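# Two arms tie a tight knot in a rope

## Task

Form a knot in the rope and draw it tight.

## Robot and tools

Robot: two arms, left_arm and right_arm, each with a two-finger gripper and a wrist camera. In the scene frame the origin sits at table-top height halfway between the nominal bases, +x points out over the table, +z points up, and left_arm is on the +y side (image left/right does not match these names). Calibrated bases: left_arm at (+0.029, +0.317, 0) m, right_arm at (+0.022, -0.253, 0) m, each yawed very slightly. A gripper's fingers point along its own +z and open and close along its y. Its reported end_effector_position is the spot between the pads, roughly 1 cm short of the tips.

Frames: hand positions, quaternions (wxyz), targets and wrist-camera poses are given in that arm's own base frame. Fixed cameras and the table use the scene frame. Motion offsets run along the arm's own base axes, and rotations pivot about the Hand target position.

execute_actions(actions, cameras): actions is a list of actions. Each action is a table of at most 15 rows, and each row is one control step of 1/30 s. A shorter table repeats its last row until 15 steps are done. A row always has 14 numbers in [-1, 1]. The first seven are left_arm: dx, dy, dz, rx, ry, rz, opening. The last seven are right_arm in the same order. The six pose numbers are an offset, not a pose. They are measured from that arm's Hand target as it stood when the action began, and every row counts from that same start. Repeating an offset in a new action therefore moves the arm further. Scale: 1.0 equals 0.6 m of travel, or 180 degrees for rx, ry, rz, which together form one rotation vector. If dx, dy, dz together exceed length 1.0, the vector may be shortened. Opening is absolute: +1 is fully open (0.094 m) and -1 is closed. Sending six zeros re-issues the current Hand target. A 0 in the opening slot is a real command (half open), so resend the present opening to keep a grip. Camera images come back only if actions is empty or cameras names them. Names: cam_high, cam_low, cam_left_wrist, cam_right_wrist (each 896x504), or ["all"].

move(target, speed, blend, opening_speed, grip_force, blocking, cameras): drives both grippers in straight lines. target is one 14-number row laid out as above, or a list of up to 15 such rows. Every row is an offset from the Hand targets at the start of the move, never from the previous row. speed is in m/s, from 0.002 to 2.9, default 0.25, and turning is capped at twice that in rad/s. It may be one number or one per target. blend, in metres, rounds corners between listed targets; 0 stops at each one. opening_speed is in units per second on the -1..+1 scale, at least 0.2, and is useful for closing gently. grip_force is newtons per finger pad, 10 to 50, either one value or one per arm. It stays in effect until changed, and lower values close slowly. blocking=false returns after about 0.5 s while the motion continues. The whole move is capped at 10 s. The result adds a move: line giving the ending (done, off_target, moving, held, fault) and any limits (limits=paced means the command was clipped; limits=held means steps were withheld). done means within 10 mm and 2 degrees. Neither done nor off_target tells you anything about contact.

wait(seconds): 0 to 10 s, holding the last commands. It returns early if a running move finishes. stop(): brakes a running move. zoom_image(camera, region): region is [x0, y0, x1, y1] in pixels of that camera's latest image, at most 504 on each side. finished_scene(scene): closes the current scene by number and cannot be undone. The knot must hold on its own without the robot.

Results: Hand target is the last commanded pose after clipping, and the next offsets start from it. The gripper often rests a few cm short of it from friction or load, which does not mean contact. A follow-up action, even all zeros, asks for the pose again. If a gap remains, command the missing distance as an offset. Tool commands lists the present opening commands. grip_measured is the measured opening on the command scale; it reads slightly wide when empty and narrower under a squeeze. grip_effort_nm is the gripper motor effort (negative means closing); it is not a pad force. Joint positions end with the finger opening in metres. Joint torques include the arm's own weight. Joint velocities may show as within noise. Action results also list per-step end-effector positions. Motor temperatures appear, with MOTOR HOT at 75 °C. At 90 °C a fault folds that arm away for the rest of the scene. Holding loads, reaching far, or pushing toward unreachable poses heats motors.

Motion notes: each step the commanded orientation is limited to 40 degrees from the measured one. Keep the gripper path away from its own arm's base. Near full stretch the hand lags and overshoots. An arm blocked by something keeps pushing; end that by commanding a target back past the gripper. Joint ranges in rad: waist -2.618..3.054, shoulder 0..3.142, elbow 0..3.142 (straight at 2.901), wrist pitch and yaw ±1.571, wrist roll ±2.094.

Avoid: pushing any part of the rope more than a finger's width into or below the table surface; letting anything fall off the table; releasing rope that is still moving; fast impacts and hard presses. Never let the grippers, their housings or wrist cameras collide, and never close one gripper on the other's fingers. Contact with a wrist-camera cable counts as a touch by that arm. The scene keeps running while you think.

Each tool is called after "Call:" in YAML: its name, and indented under it one key for each argument.

## Session

Call:
execute_actions:
  actions: []

Scene clock: 0.00 s.
left_arm: end_effector_position=(+0.4058, +0.0146, +0.1067) grip_measured=+1.000 grip_effort_nm=n/a end_effector_quat_wxyz=(+0.605, -0.032, +0.795, +0.022) | right_arm: end_effector_position=(+0.4020, -0.0114, +0.1244) grip_measured=+1.000 grip_effort_nm=n/a end_effector_quat_wxyz=(+0.614, +0.058, +0.785, -0.051)
Joint positions: left_arm=[0.001 1.585 0.367 0.947 -0.073 -0.023 0.094] | right_arm=[0.066 1.511 0.373 0.889 0.216 0.045 0.094]
Joint velocities: within noise
Joint torques (N m): no reading
Motor temperatures (°C): left_arm=[30 31 32 30 31 28 32] | right_arm=[30 31 33 32 28 30 29]
Heat: left arm: 32 °C; right arm: 33 °C.
Hand target: left_arm +0.4064, +0.0147, +0.1080; +0.606, -0.032, +0.795, +0.023 | right_arm +0.4035, -0.0115, +0.1294; +0.619, +0.059, +0.781, -0.051
Tool commands: left_gripper/opening=+1.0 right_gripper/opening=+1.0
camera_calibration:
cam_left_wrist: T_world_to_cam=[[0.141787, -0.989132, 0.0389049, -0.0410194], [-0.650725, -0.122751, -0.749326, 0.381721], [0.745958, 0.0809284, -0.661057, -0.111317], [0, 0, 0, 1]] pos_world=[0.337249, 0.0152916, 0.214042]
cam_right_wrist: T_world_to_cam=[[-0.106011, -0.993937, 0.0291778, 0.033872], [-0.651174, 0.0472171, -0.757458, 0.392359], [0.751488, -0.0992989, -0.652232, -0.103467], [0, 0, 0, 1]] pos_world=[0.336839, 0.00486635, 0.228722]

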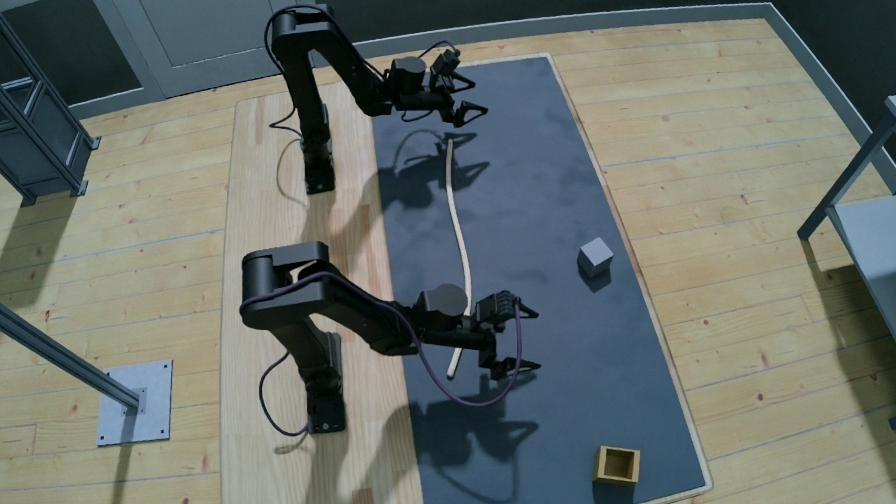

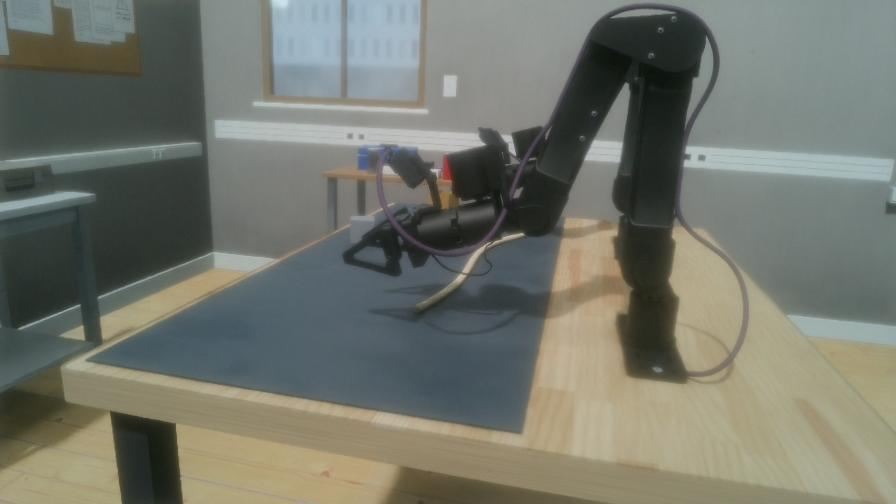

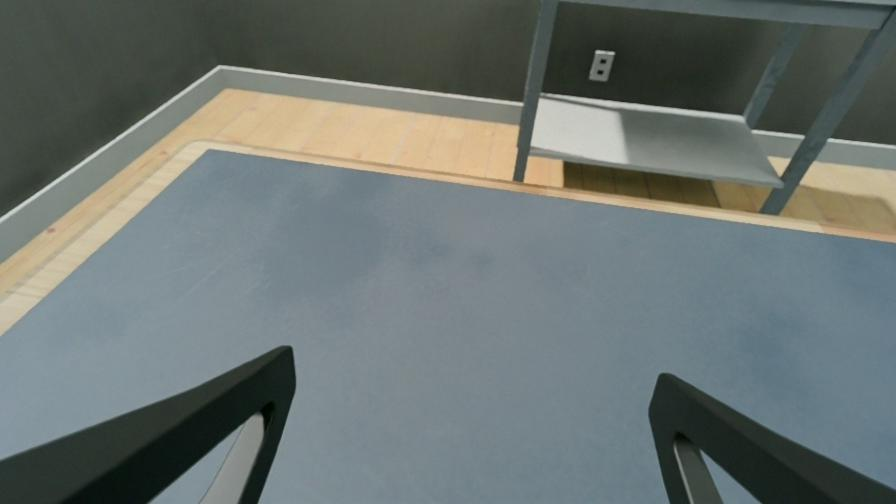

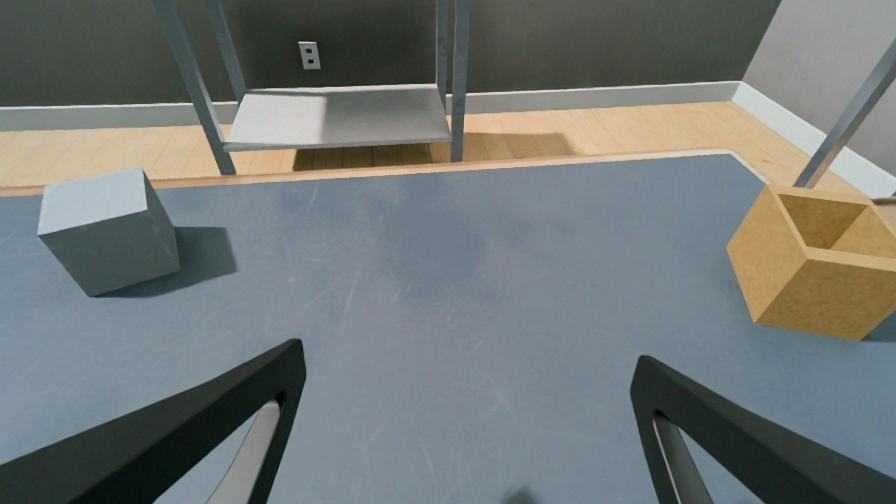

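Call:
move:
  target: [-0.088,-0.1,0.03,-0.323,0.323,0.421,0.0,-0.19,0.03,0.03,0.323,0.323,-0.421,0.0]
  cameras: ["all"]

Scene clock: 74.93 s.
left_arm: end_effector_position=(+0.3540, -0.0476, +0.1273) grip_measured=+0.001 grip_effort_nm=-0.07 end_effector_quat_wxyz=(+0.024, +0.710, -0.703, -0.013) | right_arm: end_effector_position=(+0.2902, +0.0086, +0.1449) grip_measured=+0.001 grip_effort_nm=-0.06 end_effector_quat_wxyz=(-0.041, +0.711, +0.699, -0.056)
Joint positions: left_arm=[-0.125 1.952 1.767 -1.437 0.022 -1.706 0.047] | right_arm=[0.036 1.775 1.598 -1.532 0.015 1.624 0.047]
Joint torques (N m): left_arm=[0.31 -7.19 6.89 -0.22 0 -0.14] | right_arm=[-0.32 -6.82 7.72 -0.12 0.08 0.15]
Motor temperatures (°C): left_arm=[30 33 34 35 31 28 32] | right_arm=[30 33 36 39 28 30 28]
Heat: left arm: 35 °C; right arm: 39 °C.
Hand target: left_arm +0.3536, -0.0453, +0.1259; +0.029, +0.715, -0.698, -0.024 | right_arm +0.2895, +0.0064, +0.1473; -0.043, +0.717, +0.693, -0.065
Off the commanded pose: left_arm 0.003 m, 2 deg | right_arm 0.003 m, 1 deg.
move: done
camera_calibration:
cam_left_wrist: T_world_to_cam=[[0.992435, 0.0610752, -0.106506, -0.328693], [0.102452, -0.890004, 0.444293, -0.0992017], [-0.0676554, -0.451844, -0.889528, 0.237728], [0, 0, 0, 1]] pos_world=[0.352453, 0.0392011, 0.220533]
cam_right_wrist: T_world_to_cam=[[-0.995311, -0.0140506, 0.0956974, 0.281282], [0.0287914, 0.901505, 0.43181, -0.0429225], [-0.0923389, 0.432541, -0.896873, 0.271604], [0, 0, 0, 1]] pos_world=[0.306279, -0.074833, 0.235211]

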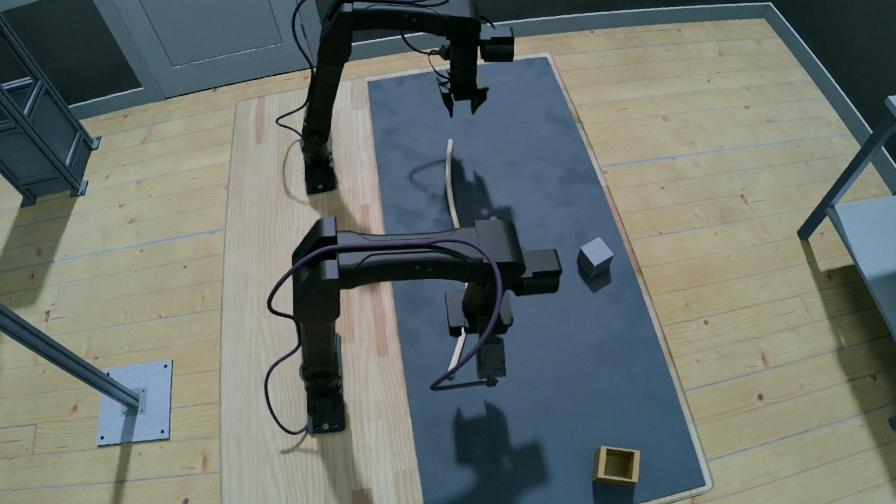

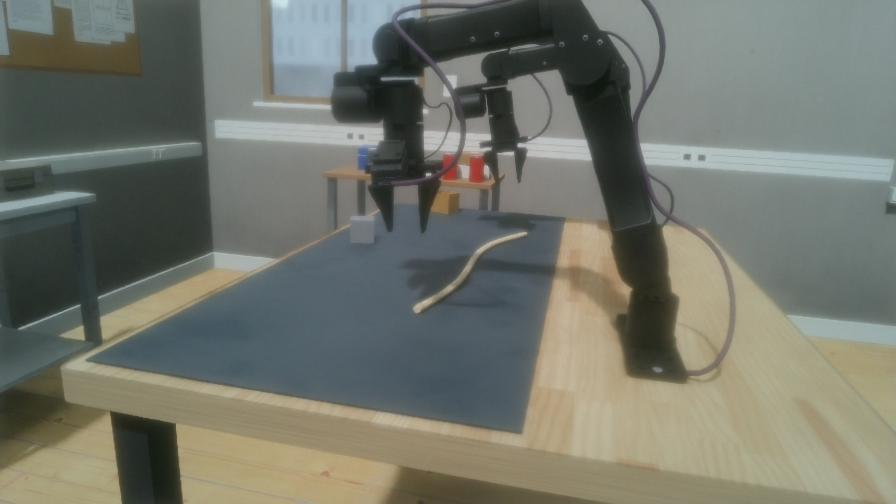

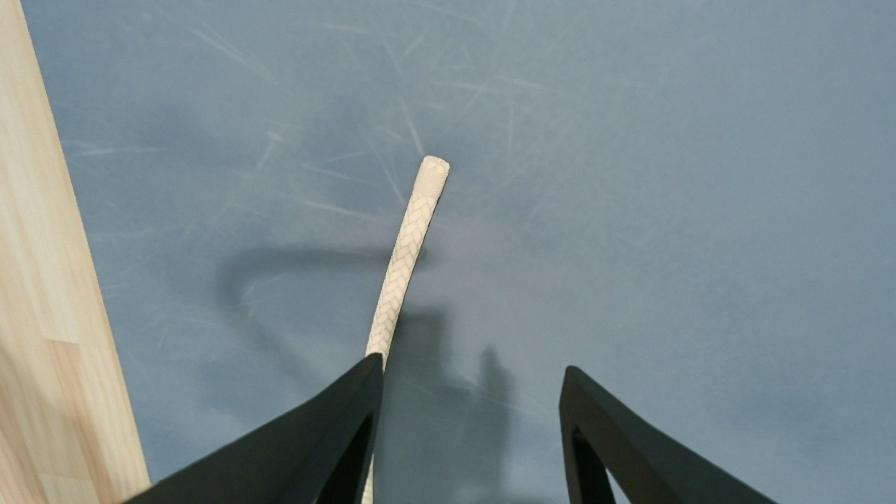

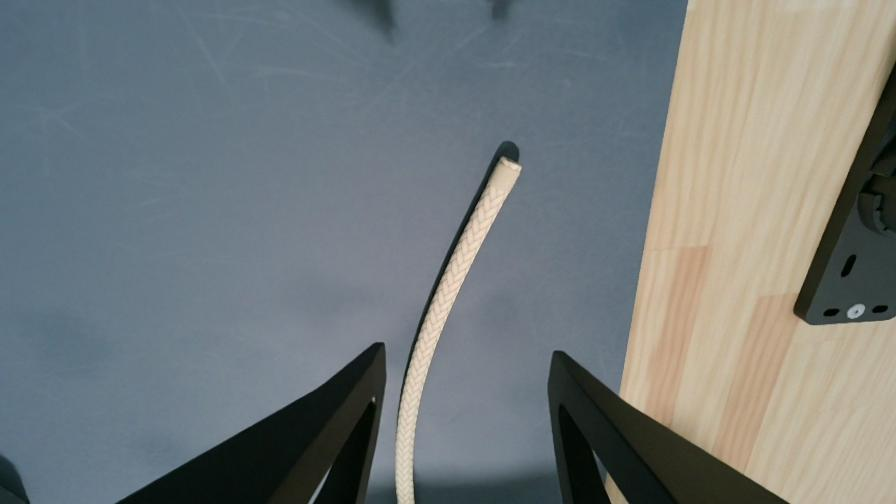

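Call:
move:
  target:
    - [-0.061,-0.033,-0.1,0,0,-0.077,0.0,-0.0425,0.0243,-0.13,0,0,-0.13,0.0]
    - [-0.061,-0.033,-0.18,0,0,-0.077,0.0,-0.0425,0.0243,-0.215,0,0,-0.13,0.0]
  speed: [0.25,0.08]
  cameras: ["all"]

Scene clock: 97.27 s.
left_arm: end_effector_position=(+0.3204, -0.0681, +0.0255) grip_measured=+0.001 grip_effort_nm=-0.07 end_effector_quat_wxyz=(-0.026, -0.627, +0.778, +0.014) | right_arm: end_effector_position=(+0.2679, +0.0213, +0.0225) grip_measured=+0.001 grip_effort_nm=-0.06 end_effector_quat_wxyz=(-0.055, +0.840, +0.537, -0.045)
Joint positions: left_arm=[-0.2 1.905 1.29 -1.01 0.023 -1.557 0.047] | right_arm=[0.042 1.775 1.098 -1.028 -0.05 2.043 0.047]
Joint torques (N m): left_arm=[-0.12 -6.79 4.55 0.06 -0.2 0.04] | right_arm=[0.36 -6.37 4.3 0.15 0.04 0.14]
Heat: left arm: 34 °C; right arm: 37 °C.
Hand target: left_arm +0.3170, -0.0651, +0.0179; -0.026, -0.625, +0.779, +0.028 | right_arm +0.2641, +0.0210, +0.0183; -0.056, +0.842, +0.534, -0.055
Off the commanded pose: left_arm 0.009 m, 2 deg | right_arm 0.006 m, 1 deg.
move: done
camera_calibration:
cam_left_wrist: T_world_to_cam=[[0.981016, -0.161404, -0.107498, -0.316351], [-0.096466, -0.887036, 0.45151, -0.00501747], [-0.168231, -0.432569, -0.885767, 0.169084], [0, 0, 0, 1]] pos_world=[0.338307, 0.0176292, 0.118027]
cam_right_wrist: T_world_to_cam=[[-0.915558, 0.389825, 0.0989439, 0.241035], [0.391858, 0.809238, 0.4377, -0.0962586], [0.0905576, 0.439512, -0.89366, 0.105104], [0, 0, 0, 1]] pos_world=[0.248883, -0.0622602, 0.112211]

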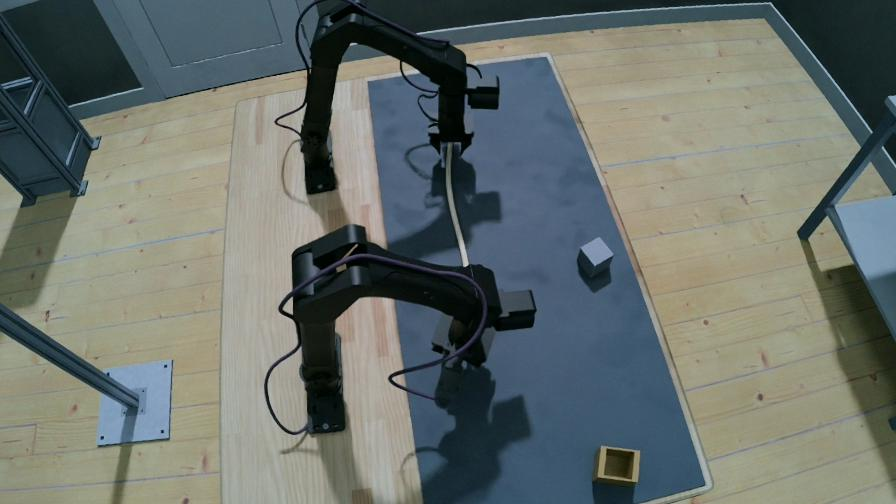

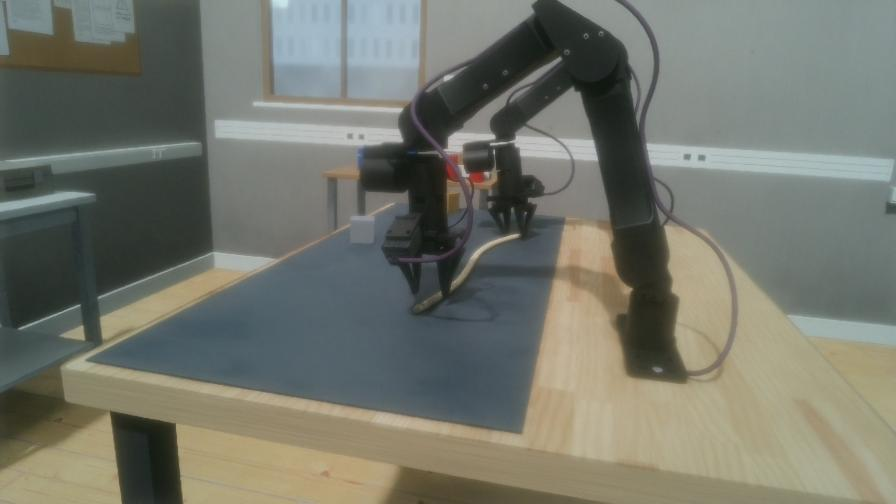

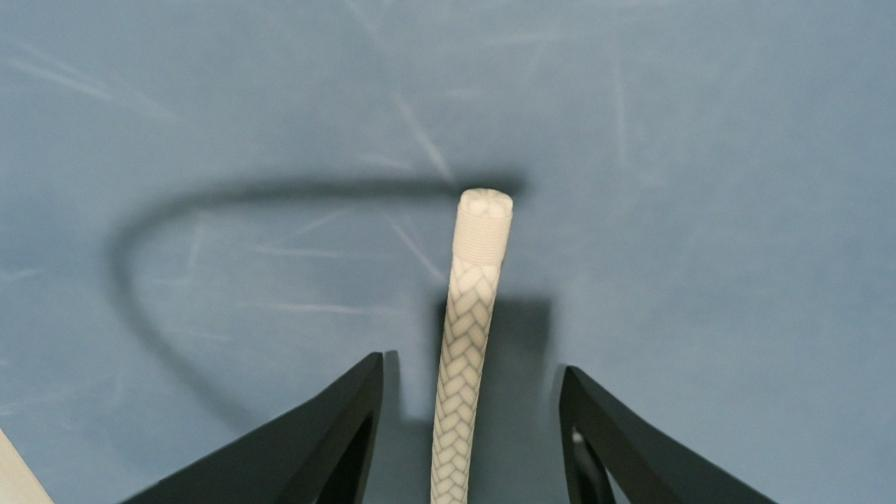

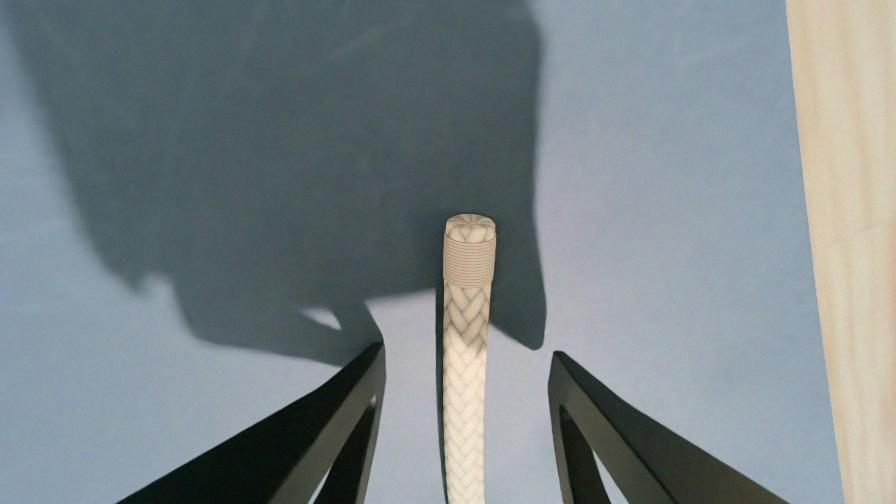

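Call:
move:
  target:
    - [0,0,-0.014,0,0,0,0,0,0,-0.014,0,0,0,0]
    - [0,0,-0.014,0,0,0,-1,0,0,-0.014,0,0,0,-1]
  speed: 0.1
  opening_speed: 1
  grip_force: 30

Scene clock: 107.37 s.
left_arm: end_effector_position=(+0.3185, -0.0677, +0.0179) grip_measured=-0.818 grip_effort_nm=-0.59 end_effector_quat_wxyz=(-0.029, -0.627, +0.778, +0.017) | right_arm: end_effector_position=(+0.2757, +0.0204, +0.0185) grip_measured=-0.795 grip_effort_nm=-0.64 end_effector_quat_wxyz=(-0.044, +0.842, +0.537, -0.032)
Joint positions: left_arm=[-0.2 1.916 1.273 -0.989 0.023 -1.556 0.009] | right_arm=[0.042 1.777 1.088 -0.981 -0.044 2.046 0.01]
Joint torques (N m): left_arm=[-0.16 -6.8 4.23 0.18 -0.2 0.05] | right_arm=[0.46 -5.5 3.58 0.07 -0.03 0.1]
Heat: left arm: 34 °C; right arm: 36 °C.
Hand target: left_arm +0.3169, -0.0651, +0.0095; -0.026, -0.625, +0.779, +0.028 | right_arm +0.2640, +0.0211, +0.0099; -0.056, +0.842, +0.534, -0.055
Off the commanded pose: left_arm 0.009 m, 1 deg | right_arm 0.014 m, 3 deg.
grip_force (N): 30, 30
move: off_target (right_arm); target 2's new opening was sent with right_arm's hand 0.012 m and 2 deg from that target

Call:
move:
  target:
    - [0,0,0,0,0,0,-1,0.072,0.04,0.117,0,0,0.078,-1]
    - [0,0,0,0,0,0,-1,0.247,0.247,0.133,0,0,0.467,-1]
    - [0,0,0,0,0,0,-1,0.27,0.498,0.133,0,0,0.967,-1]
  blend: [0.03,0.04,0]
  speed: 0.2
  cameras: ["all"]

Scene clock: 138.30 s.
left_arm: end_effector_position=(+0.3185, -0.0677, +0.0179) grip_measured=-0.821 grip_effort_nm=-0.65 end_effector_quat_wxyz=(-0.029, -0.627, +0.778, +0.017) | right_arm: end_effector_position=(+0.4268, +0.3164, +0.0943) grip_measured=-0.797 grip_effort_nm=-0.66 end_effector_quat_wxyz=(+0.100, -0.486, +0.866, -0.056)
Joint positions: left_arm=[-0.2 1.916 1.273 -0.989 0.023 -1.556 0.008] | right_arm=[0.685 2.664 2.829 -1.555 0.144 -0.352 0.01]
Joint torques (N m): left_arm=[-0.18 -6.63 4.19 0.19 -0.19 0.01] | right_arm=[0.28 -13.09 7.97 0.65 -0.02 -0.08]
Heat: left arm: 34 °C; right arm: 35 °C.
Hand target: left_arm +0.3169, -0.0651, +0.0095; -0.026, -0.625, +0.779, +0.028 | right_arm +0.4261, +0.3198, +0.0898; +0.052, -0.489, +0.869, -0.059
Off the commanded pose: left_arm 0.009 m, 1 deg | right_arm 0.006 m, 5 deg.
joint sent to its limit (right arm) — joint 4 (wrist pitch), lower limit. The joint targets are off in orientation, not in position.
grip_force (N): 30, 30
move: off_target (right_arm)
camera_calibration:
cam_left_wrist: T_world_to_cam=[[0.98001, -0.162034, -0.115439, -0.314854], [-0.0936491, -0.887645, 0.450906, -0.00238783], [-0.175531, -0.431081, -0.885075, 0.164611], [0, 0, 0, 1]] pos_world=[0.337231, 0.0178242, 0.110424]
cam_right_wrist: T_world_to_cam=[[0.855991, -0.493063, 0.155464, -0.217732], [-0.514948, -0.786439, 0.341089, 0.472108], [-0.0459156, -0.372025, -0.927086, 0.343332], [0, 0, 0, 1]] pos_world=[0.445252, 0.391657, 0.191117]

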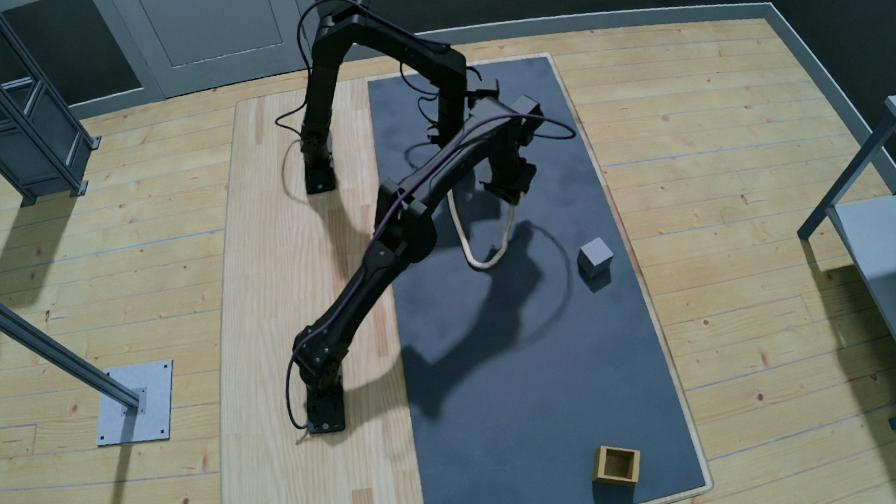

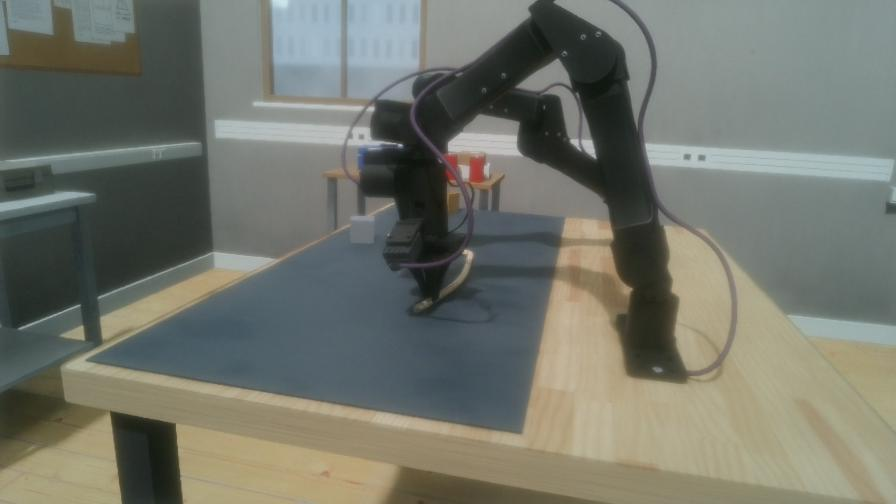

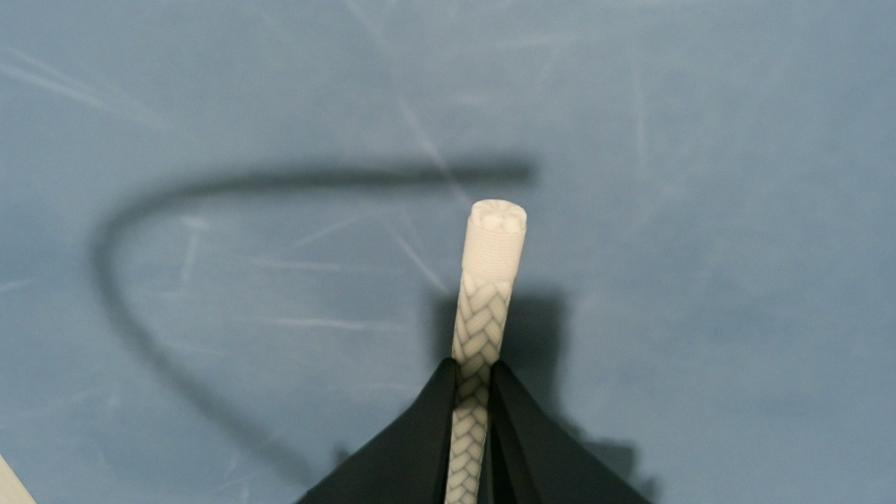

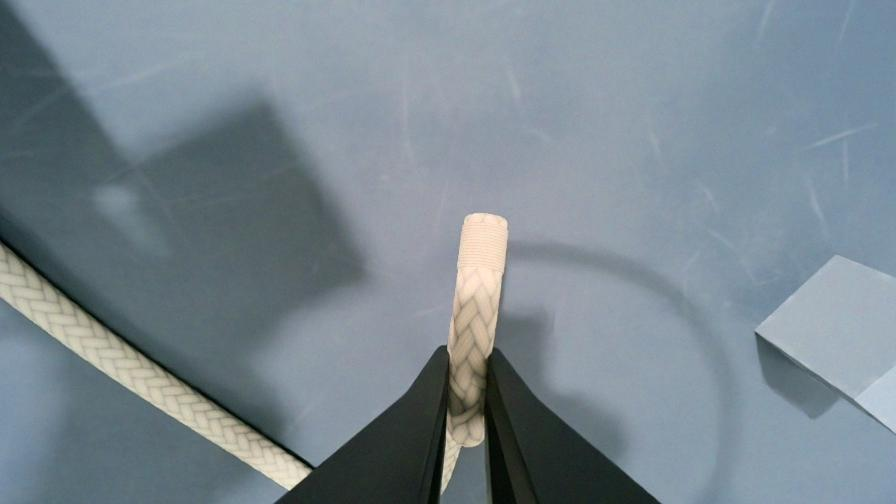

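Call:
move:
  target:
    - [0,0,0,0,0,0,-1,-0.137,0.112,-0.03,0,0,0.278,-1]
    - [0,0,0,0,0,0,-1,-0.31,0.055,-0.108,0,0,0.556,-1]
  blend: [0.03,0]
  speed: 0.15
  cameras: ["all"]

Scene clock: 152.63 s.
left_arm: end_effector_position=(+0.3184, -0.0677, +0.0179) grip_measured=-0.821 grip_effort_nm=-0.65 end_effector_quat_wxyz=(-0.029, -0.627, +0.778, +0.017) | right_arm: end_effector_position=(+0.3624, +0.3639, +0.0570) grip_measured=-0.797 grip_effort_nm=-0.65 end_effector_quat_wxyz=(-0.051, +0.745, -0.664, +0.046)
Joint positions: left_arm=[-0.2 1.916 1.273 -0.99 0.023 -1.556 0.008] | right_arm=[0.817 2.544 2.455 -1.378 0.089 -0.873 0.01]
Joint torques (N m): left_arm=[-0.12 -6.67 4.34 0.18 -0.18 0.02] | right_arm=[-0.13 -14.74 5.9 0.58 0.01 0]
Heat: left arm: 34 °C; right arm: 37 °C.
Hand target: left_arm +0.3169, -0.0651, +0.0095; -0.026, -0.625, +0.779, +0.028 | right_arm +0.3622, +0.3641, +0.0569; -0.051, +0.744, -0.665, +0.045 (not the last commanded pose)
Off the commanded pose: left_arm 0.009 m, 1 deg | right_arm 0.127 m, 62 deg.
grip_force (N): 30, 30
move: held (right_arm; a check stopped the path); path passed 0 of 2 targets; limits=held
pose unreachable (right arm): on one or more control steps of this call, first in action 0 (counted from 0), this arm could not follow its commanded pose, so it was not sent that pose on those steps. It may still have moved: this result reports where it is.
cause: moving toward the commanded pose would bring a part of the arm too close to another arm (this arm's wrist camera and the left arm's wrist (the part past joint 5), at the place that arm is still heading or pushing toward).
camera_calibration:
cam_left_wrist: T_world_to_cam=[[0.979976, -0.161987, -0.115787, -0.314708], [-0.0934516, -0.887664, 0.450909, -0.00246359], [-0.175821, -0.431059, -0.885028, 0.164686], [0, 0, 0, 1]] pos_world=[0.337132, 0.0178241, 0.110424]
cam_right_wrist: T_world_to_cam=[[0.985076, 0.144273, 0.0938625, -0.408569], [0.0868428, -0.887446, 0.452657, 0.301488], [0.148604, -0.437751, -0.886731, 0.274543], [0, 0, 0, 1]] pos_world=[0.335492, 0.446681, 0.145324]

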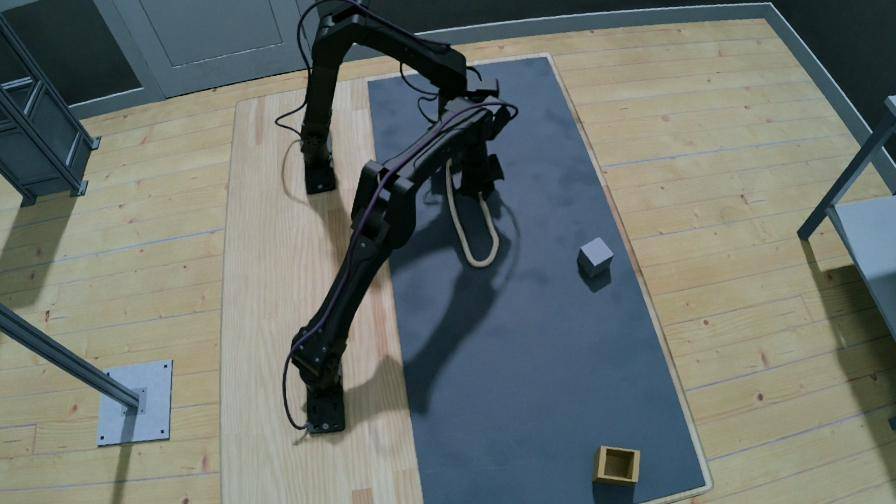

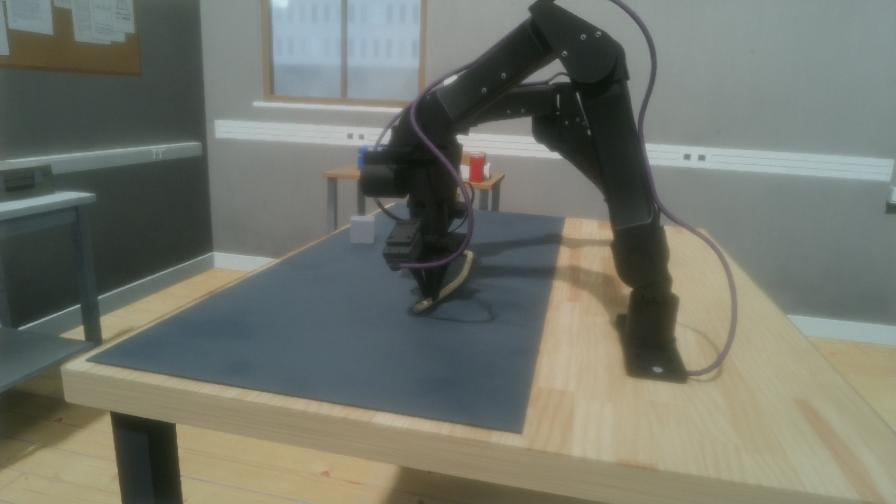

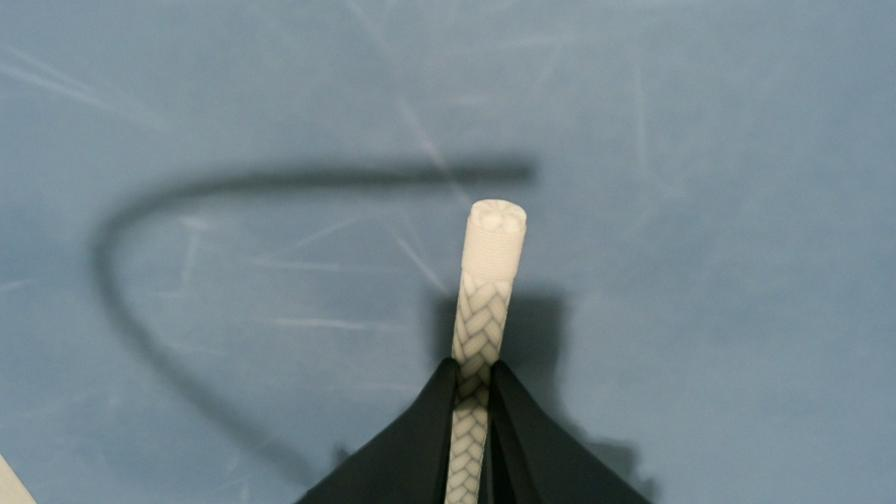

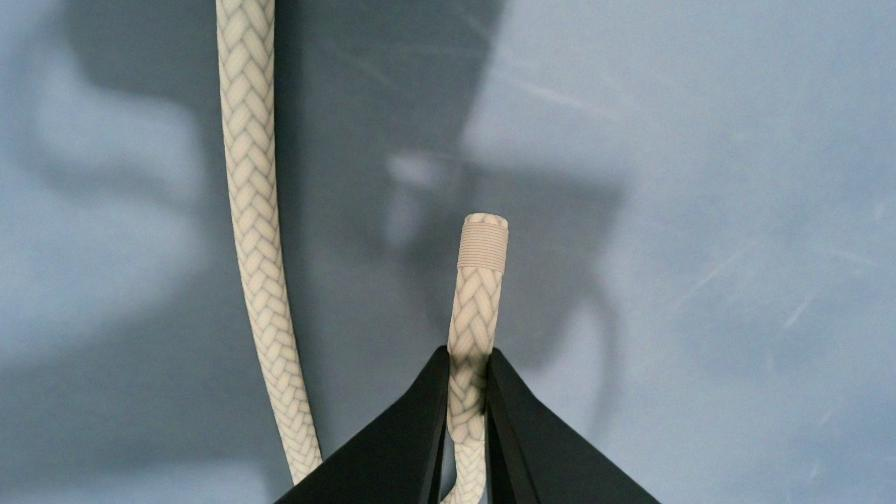

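Call:
move:
  target:
    - [0,0,0.005,0,0,0,-0.2,0,0,0,0,0,0,-1]
    - [0,0.03,0.1,0,0,0,-0.2,0,0,0,0,0,0,-1]
    - [-0.15,0.2,0.25,0,0,0,-0.2,0,0,0,0,0,0,-1]
  speed: [0.1,0.15,0.25]
  opening_speed: 1.5

Call:
move:
  target:
    - [0,0,0,0,0,0,-0.2,-0.06,0.03,0.0,0,0,0.12,-1]
    - [0,0,0,0,0,0,-0.2,-0.204,-0.018,-0.048,0,0,0.38,-1]
  blend: [0.02,0]
  speed: 0.15
  cameras: ["all"]

Scene clock: 164.37 s.
left_arm: end_effector_position=(+0.2275, +0.0515, +0.1517) grip_measured=-0.202 grip_effort_nm=0.10 end_effector_quat_wxyz=(-0.036, -0.625, +0.779, +0.024) | right_arm: end_effector_position=(+0.3625, +0.3638, +0.0570) grip_measured=-0.797 grip_effort_nm=-0.65 end_effector_quat_wxyz=(-0.051, +0.744, -0.664, +0.046)
Joint positions: left_arm=[0.21 1.509 1.345 -1.493 -0.01 -1.143 0.038] | right_arm=[0.817 2.544 2.455 -1.378 0.089 -0.873 0.01]
Joint torques (N m): left_arm=[0.21 -5.52 6.94 -0.24 -0.18 0.03] | right_arm=[-0.06 -14.72 5.93 0.59 0.02 -0.01]
Motor temperatures (°C): left_arm=[30 34 34 31 31 28 32] | right_arm=[30 40 35 35 28 30 29]
Heat: left arm: 34 °C; right arm: 40 °C.
Hand target: left_arm +0.2269, +0.0549, +0.1595; -0.026, -0.625, +0.779, +0.028 | right_arm +0.3622, +0.3641, +0.0569; -0.051, +0.744, -0.665, +0.045
Off the commanded pose: left_arm 0.009 m, 1 deg | right_arm 0.000 m, 0 deg.
grip_force (N): 30, 30
move: done

Scene clock: 168.83 s.
left_arm: end_effector_position=(+0.2274, +0.0514, +0.1517) grip_measured=-0.202 grip_effort_nm=0.09 end_effector_quat_wxyz=(-0.036, -0.625, +0.779, +0.024) | right_arm: end_effector_position=(+0.2599, +0.3574, +0.0243) grip_measured=-0.797 grip_effort_nm=-0.66 end_effector_quat_wxyz=(-0.079, +0.966, -0.244, +0.034)
Joint positions: left_arm=[0.21 1.509 1.345 -1.494 -0.01 -1.142 0.038] | right_arm=[0.941 2.119 1.586 -0.865 0.003 -1.706 0.01]
Joint torques (N m): left_arm=[0.32 -5.74 6.99 -0.21 -0.18 0.03] | right_arm=[1.02 -13.91 4.3 0.28 -0.48 -2.21]
Heat: left arm: 34 °C; right arm: 41 °C.
Hand target: left_arm +0.2269, +0.0549, +0.1595; -0.026, -0.625, +0.779, +0.028 | right_arm +0.2398, +0.3534, +0.0281; -0.067, +0.989, -0.132, +0.008
Off the commanded pose: left_arm 0.009 m, 1 deg | right_arm 0.021 m, 14 deg.
grip_force (N): 30, 30
move: off_target (right_arm)
camera_calibration:
cam_left_wrist: T_world_to_cam=[[0.976552, -0.166374, -0.136622, -0.186588], [-0.088131, -0.887964, 0.451389, 0.0331552], [-0.196414, -0.428765, -0.881806, 0.3226], [0, 0, 0, 1]] pos_world=[0.248498, 0.136717, 0.244013]
cam_right_wrist: T_world_to_cam=[[0.442068, 0.888016, 0.126504, -0.429062], [0.759025, -0.44549, 0.474784, -0.0139168], [0.477972, -0.113868, -0.870963, 0.0562826], [0, 0, 0, 1]] pos_world=[0.173336, 0.381223, 0.109905]

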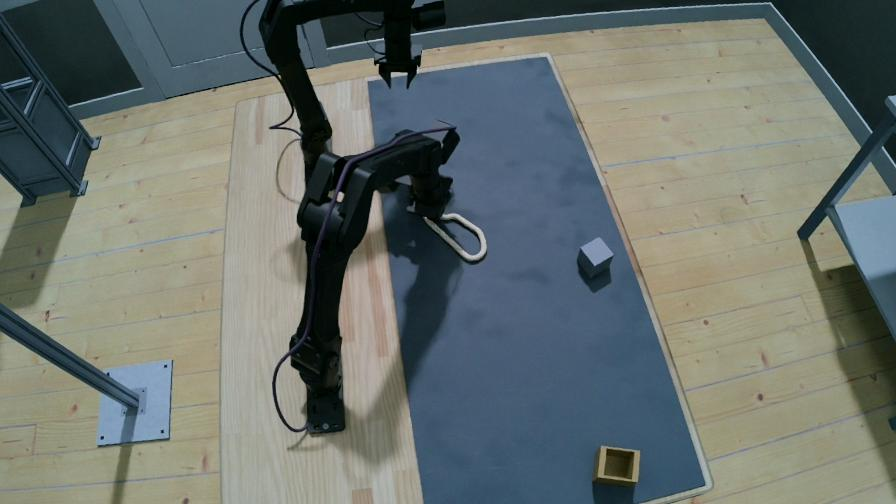

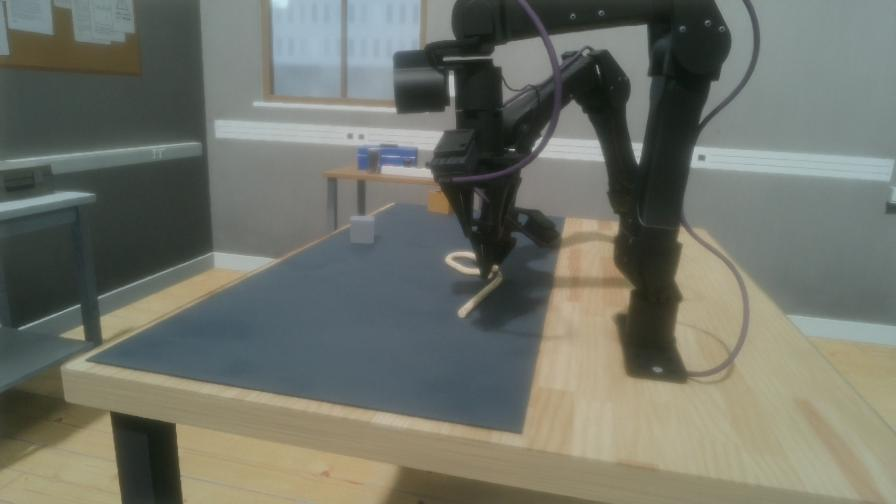

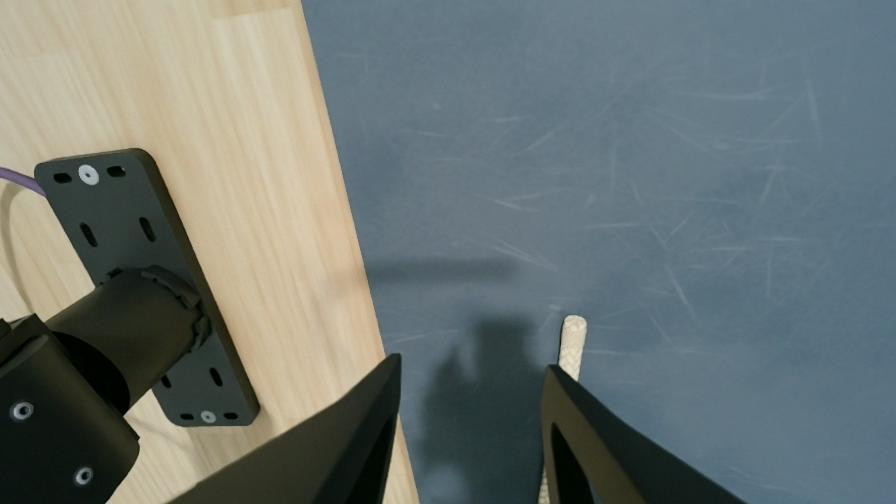

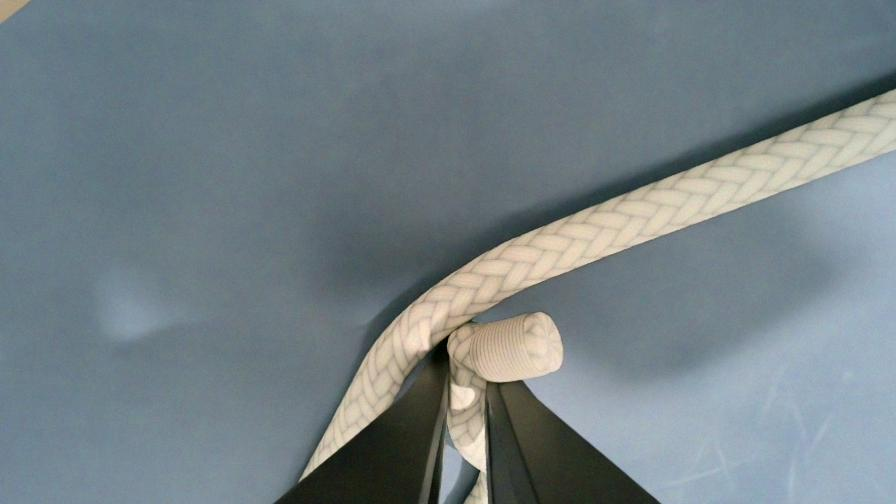

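Call:
move:
  target:
    - [0,0,0,0,0,0,-0.2,0.02,-0.03,0.12,0,0,0,-1]
    - [0.042,-0.217,-0.15,0,0,0,0,0.02,-0.05,0.13,0,0,0,-1]
    - [0.042,-0.217,-0.252,0,0,0,0,0.02,-0.05,0.13,0,0,0,-1]
  speed: 0.15
  cameras: ["all"]

Scene clock: 190.37 s.
left_arm: end_effector_position=(+0.2469, -0.0753, +0.0138) grip_measured=-0.002 grip_effort_nm=0.10 end_effector_quat_wxyz=(-0.036, -0.623, +0.781, +0.032) | right_arm: end_effector_position=(+0.2782, +0.3522, +0.1029) grip_measured=-0.797 grip_effort_nm=-0.65 end_effector_quat_wxyz=(-0.141, +0.952, -0.268, +0.038)
Joint positions: left_arm=[-0.284 1.715 0.995 -0.943 0.022 -1.63 0.047] | right_arm=[0.883 1.983 1.673 -0.972 -0.042 -1.703 0.01]
Joint torques (N m): left_arm=[-0.17 -5.22 4.38 0.34 -0.12 -0.11] | right_arm=[-0.5 -13.37 6.71 -0.58 -0.29 -2.9]
Motor temperatures (°C): left_arm=[30 34 35 31 31 28 32] | right_arm=[30 40 34 35 28 35 29]
Heat: left arm: 35 °C; right arm: 40 °C.
Hand target: left_arm +0.2521, -0.0753, +0.0082; -0.026, -0.625, +0.779, +0.028 | right_arm +0.2517, +0.3234, +0.1061; -0.067, +0.989, -0.132, +0.008
Off the commanded pose: left_arm 0.008 m, 1 deg | right_arm 0.039 m, 19 deg.
grip_force (N): 30, 30
move: off_target (right_arm)
camera_calibration:
cam_left_wrist: T_world_to_cam=[[0.974331, -0.170444, -0.147065, -0.245195], [-0.0896449, -0.892996, 0.441046, -0.0151742], [-0.206502, -0.416542, -0.885353, 0.153929], [0, 0, 0, 1]] pos_world=[0.269328, 0.00877538, 0.106915]
cam_right_wrist: T_world_to_cam=[[0.479427, 0.84214, 0.246882, -0.449108], [0.717538, -0.538131, 0.442215, -0.0198507], [0.505261, -0.0348626, -0.862262, 0.0790159], [0, 0, 0, 1]] pos_world=[0.189634, 0.370284, 0.187787]

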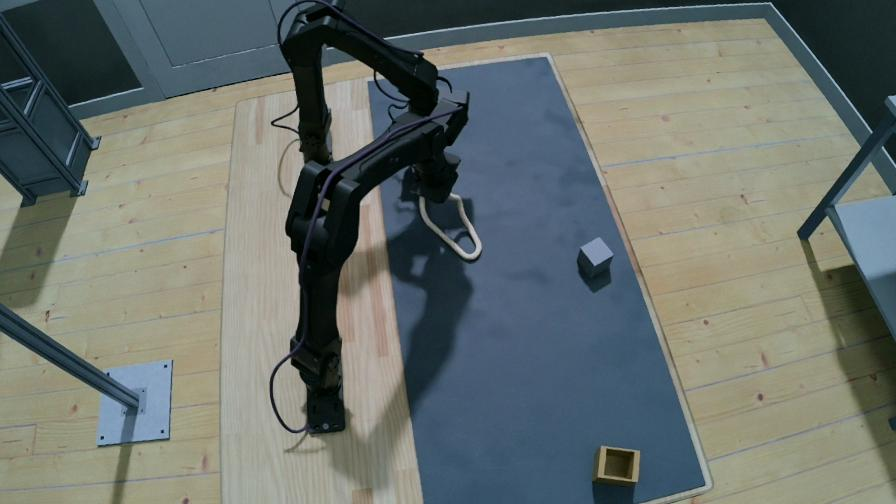

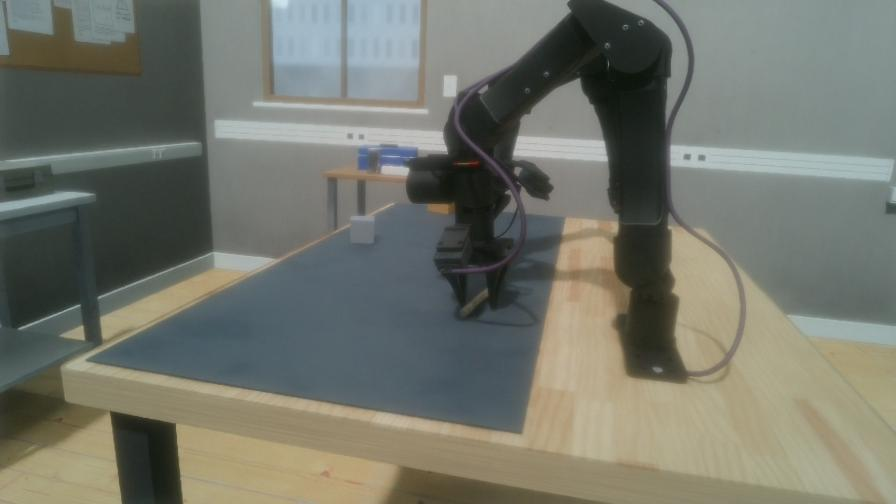

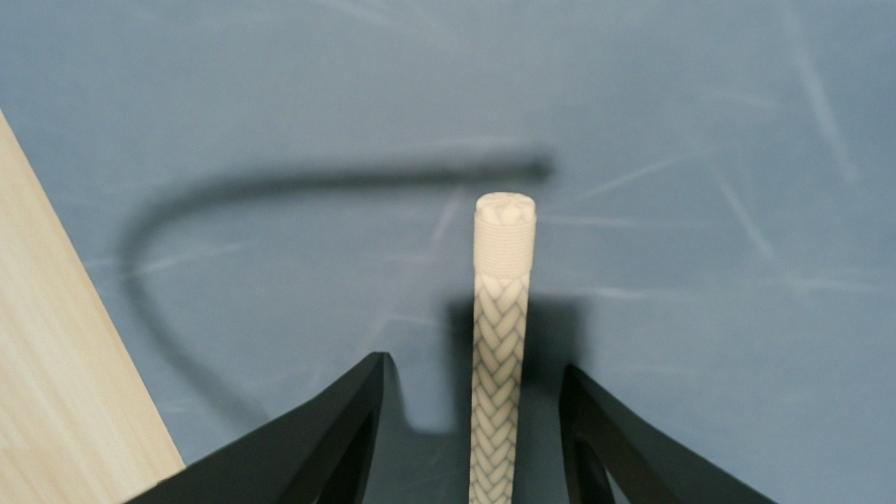

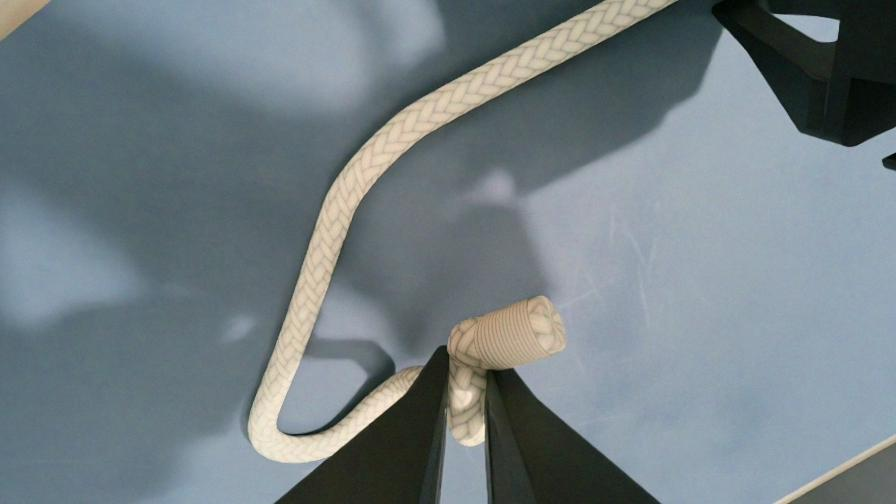

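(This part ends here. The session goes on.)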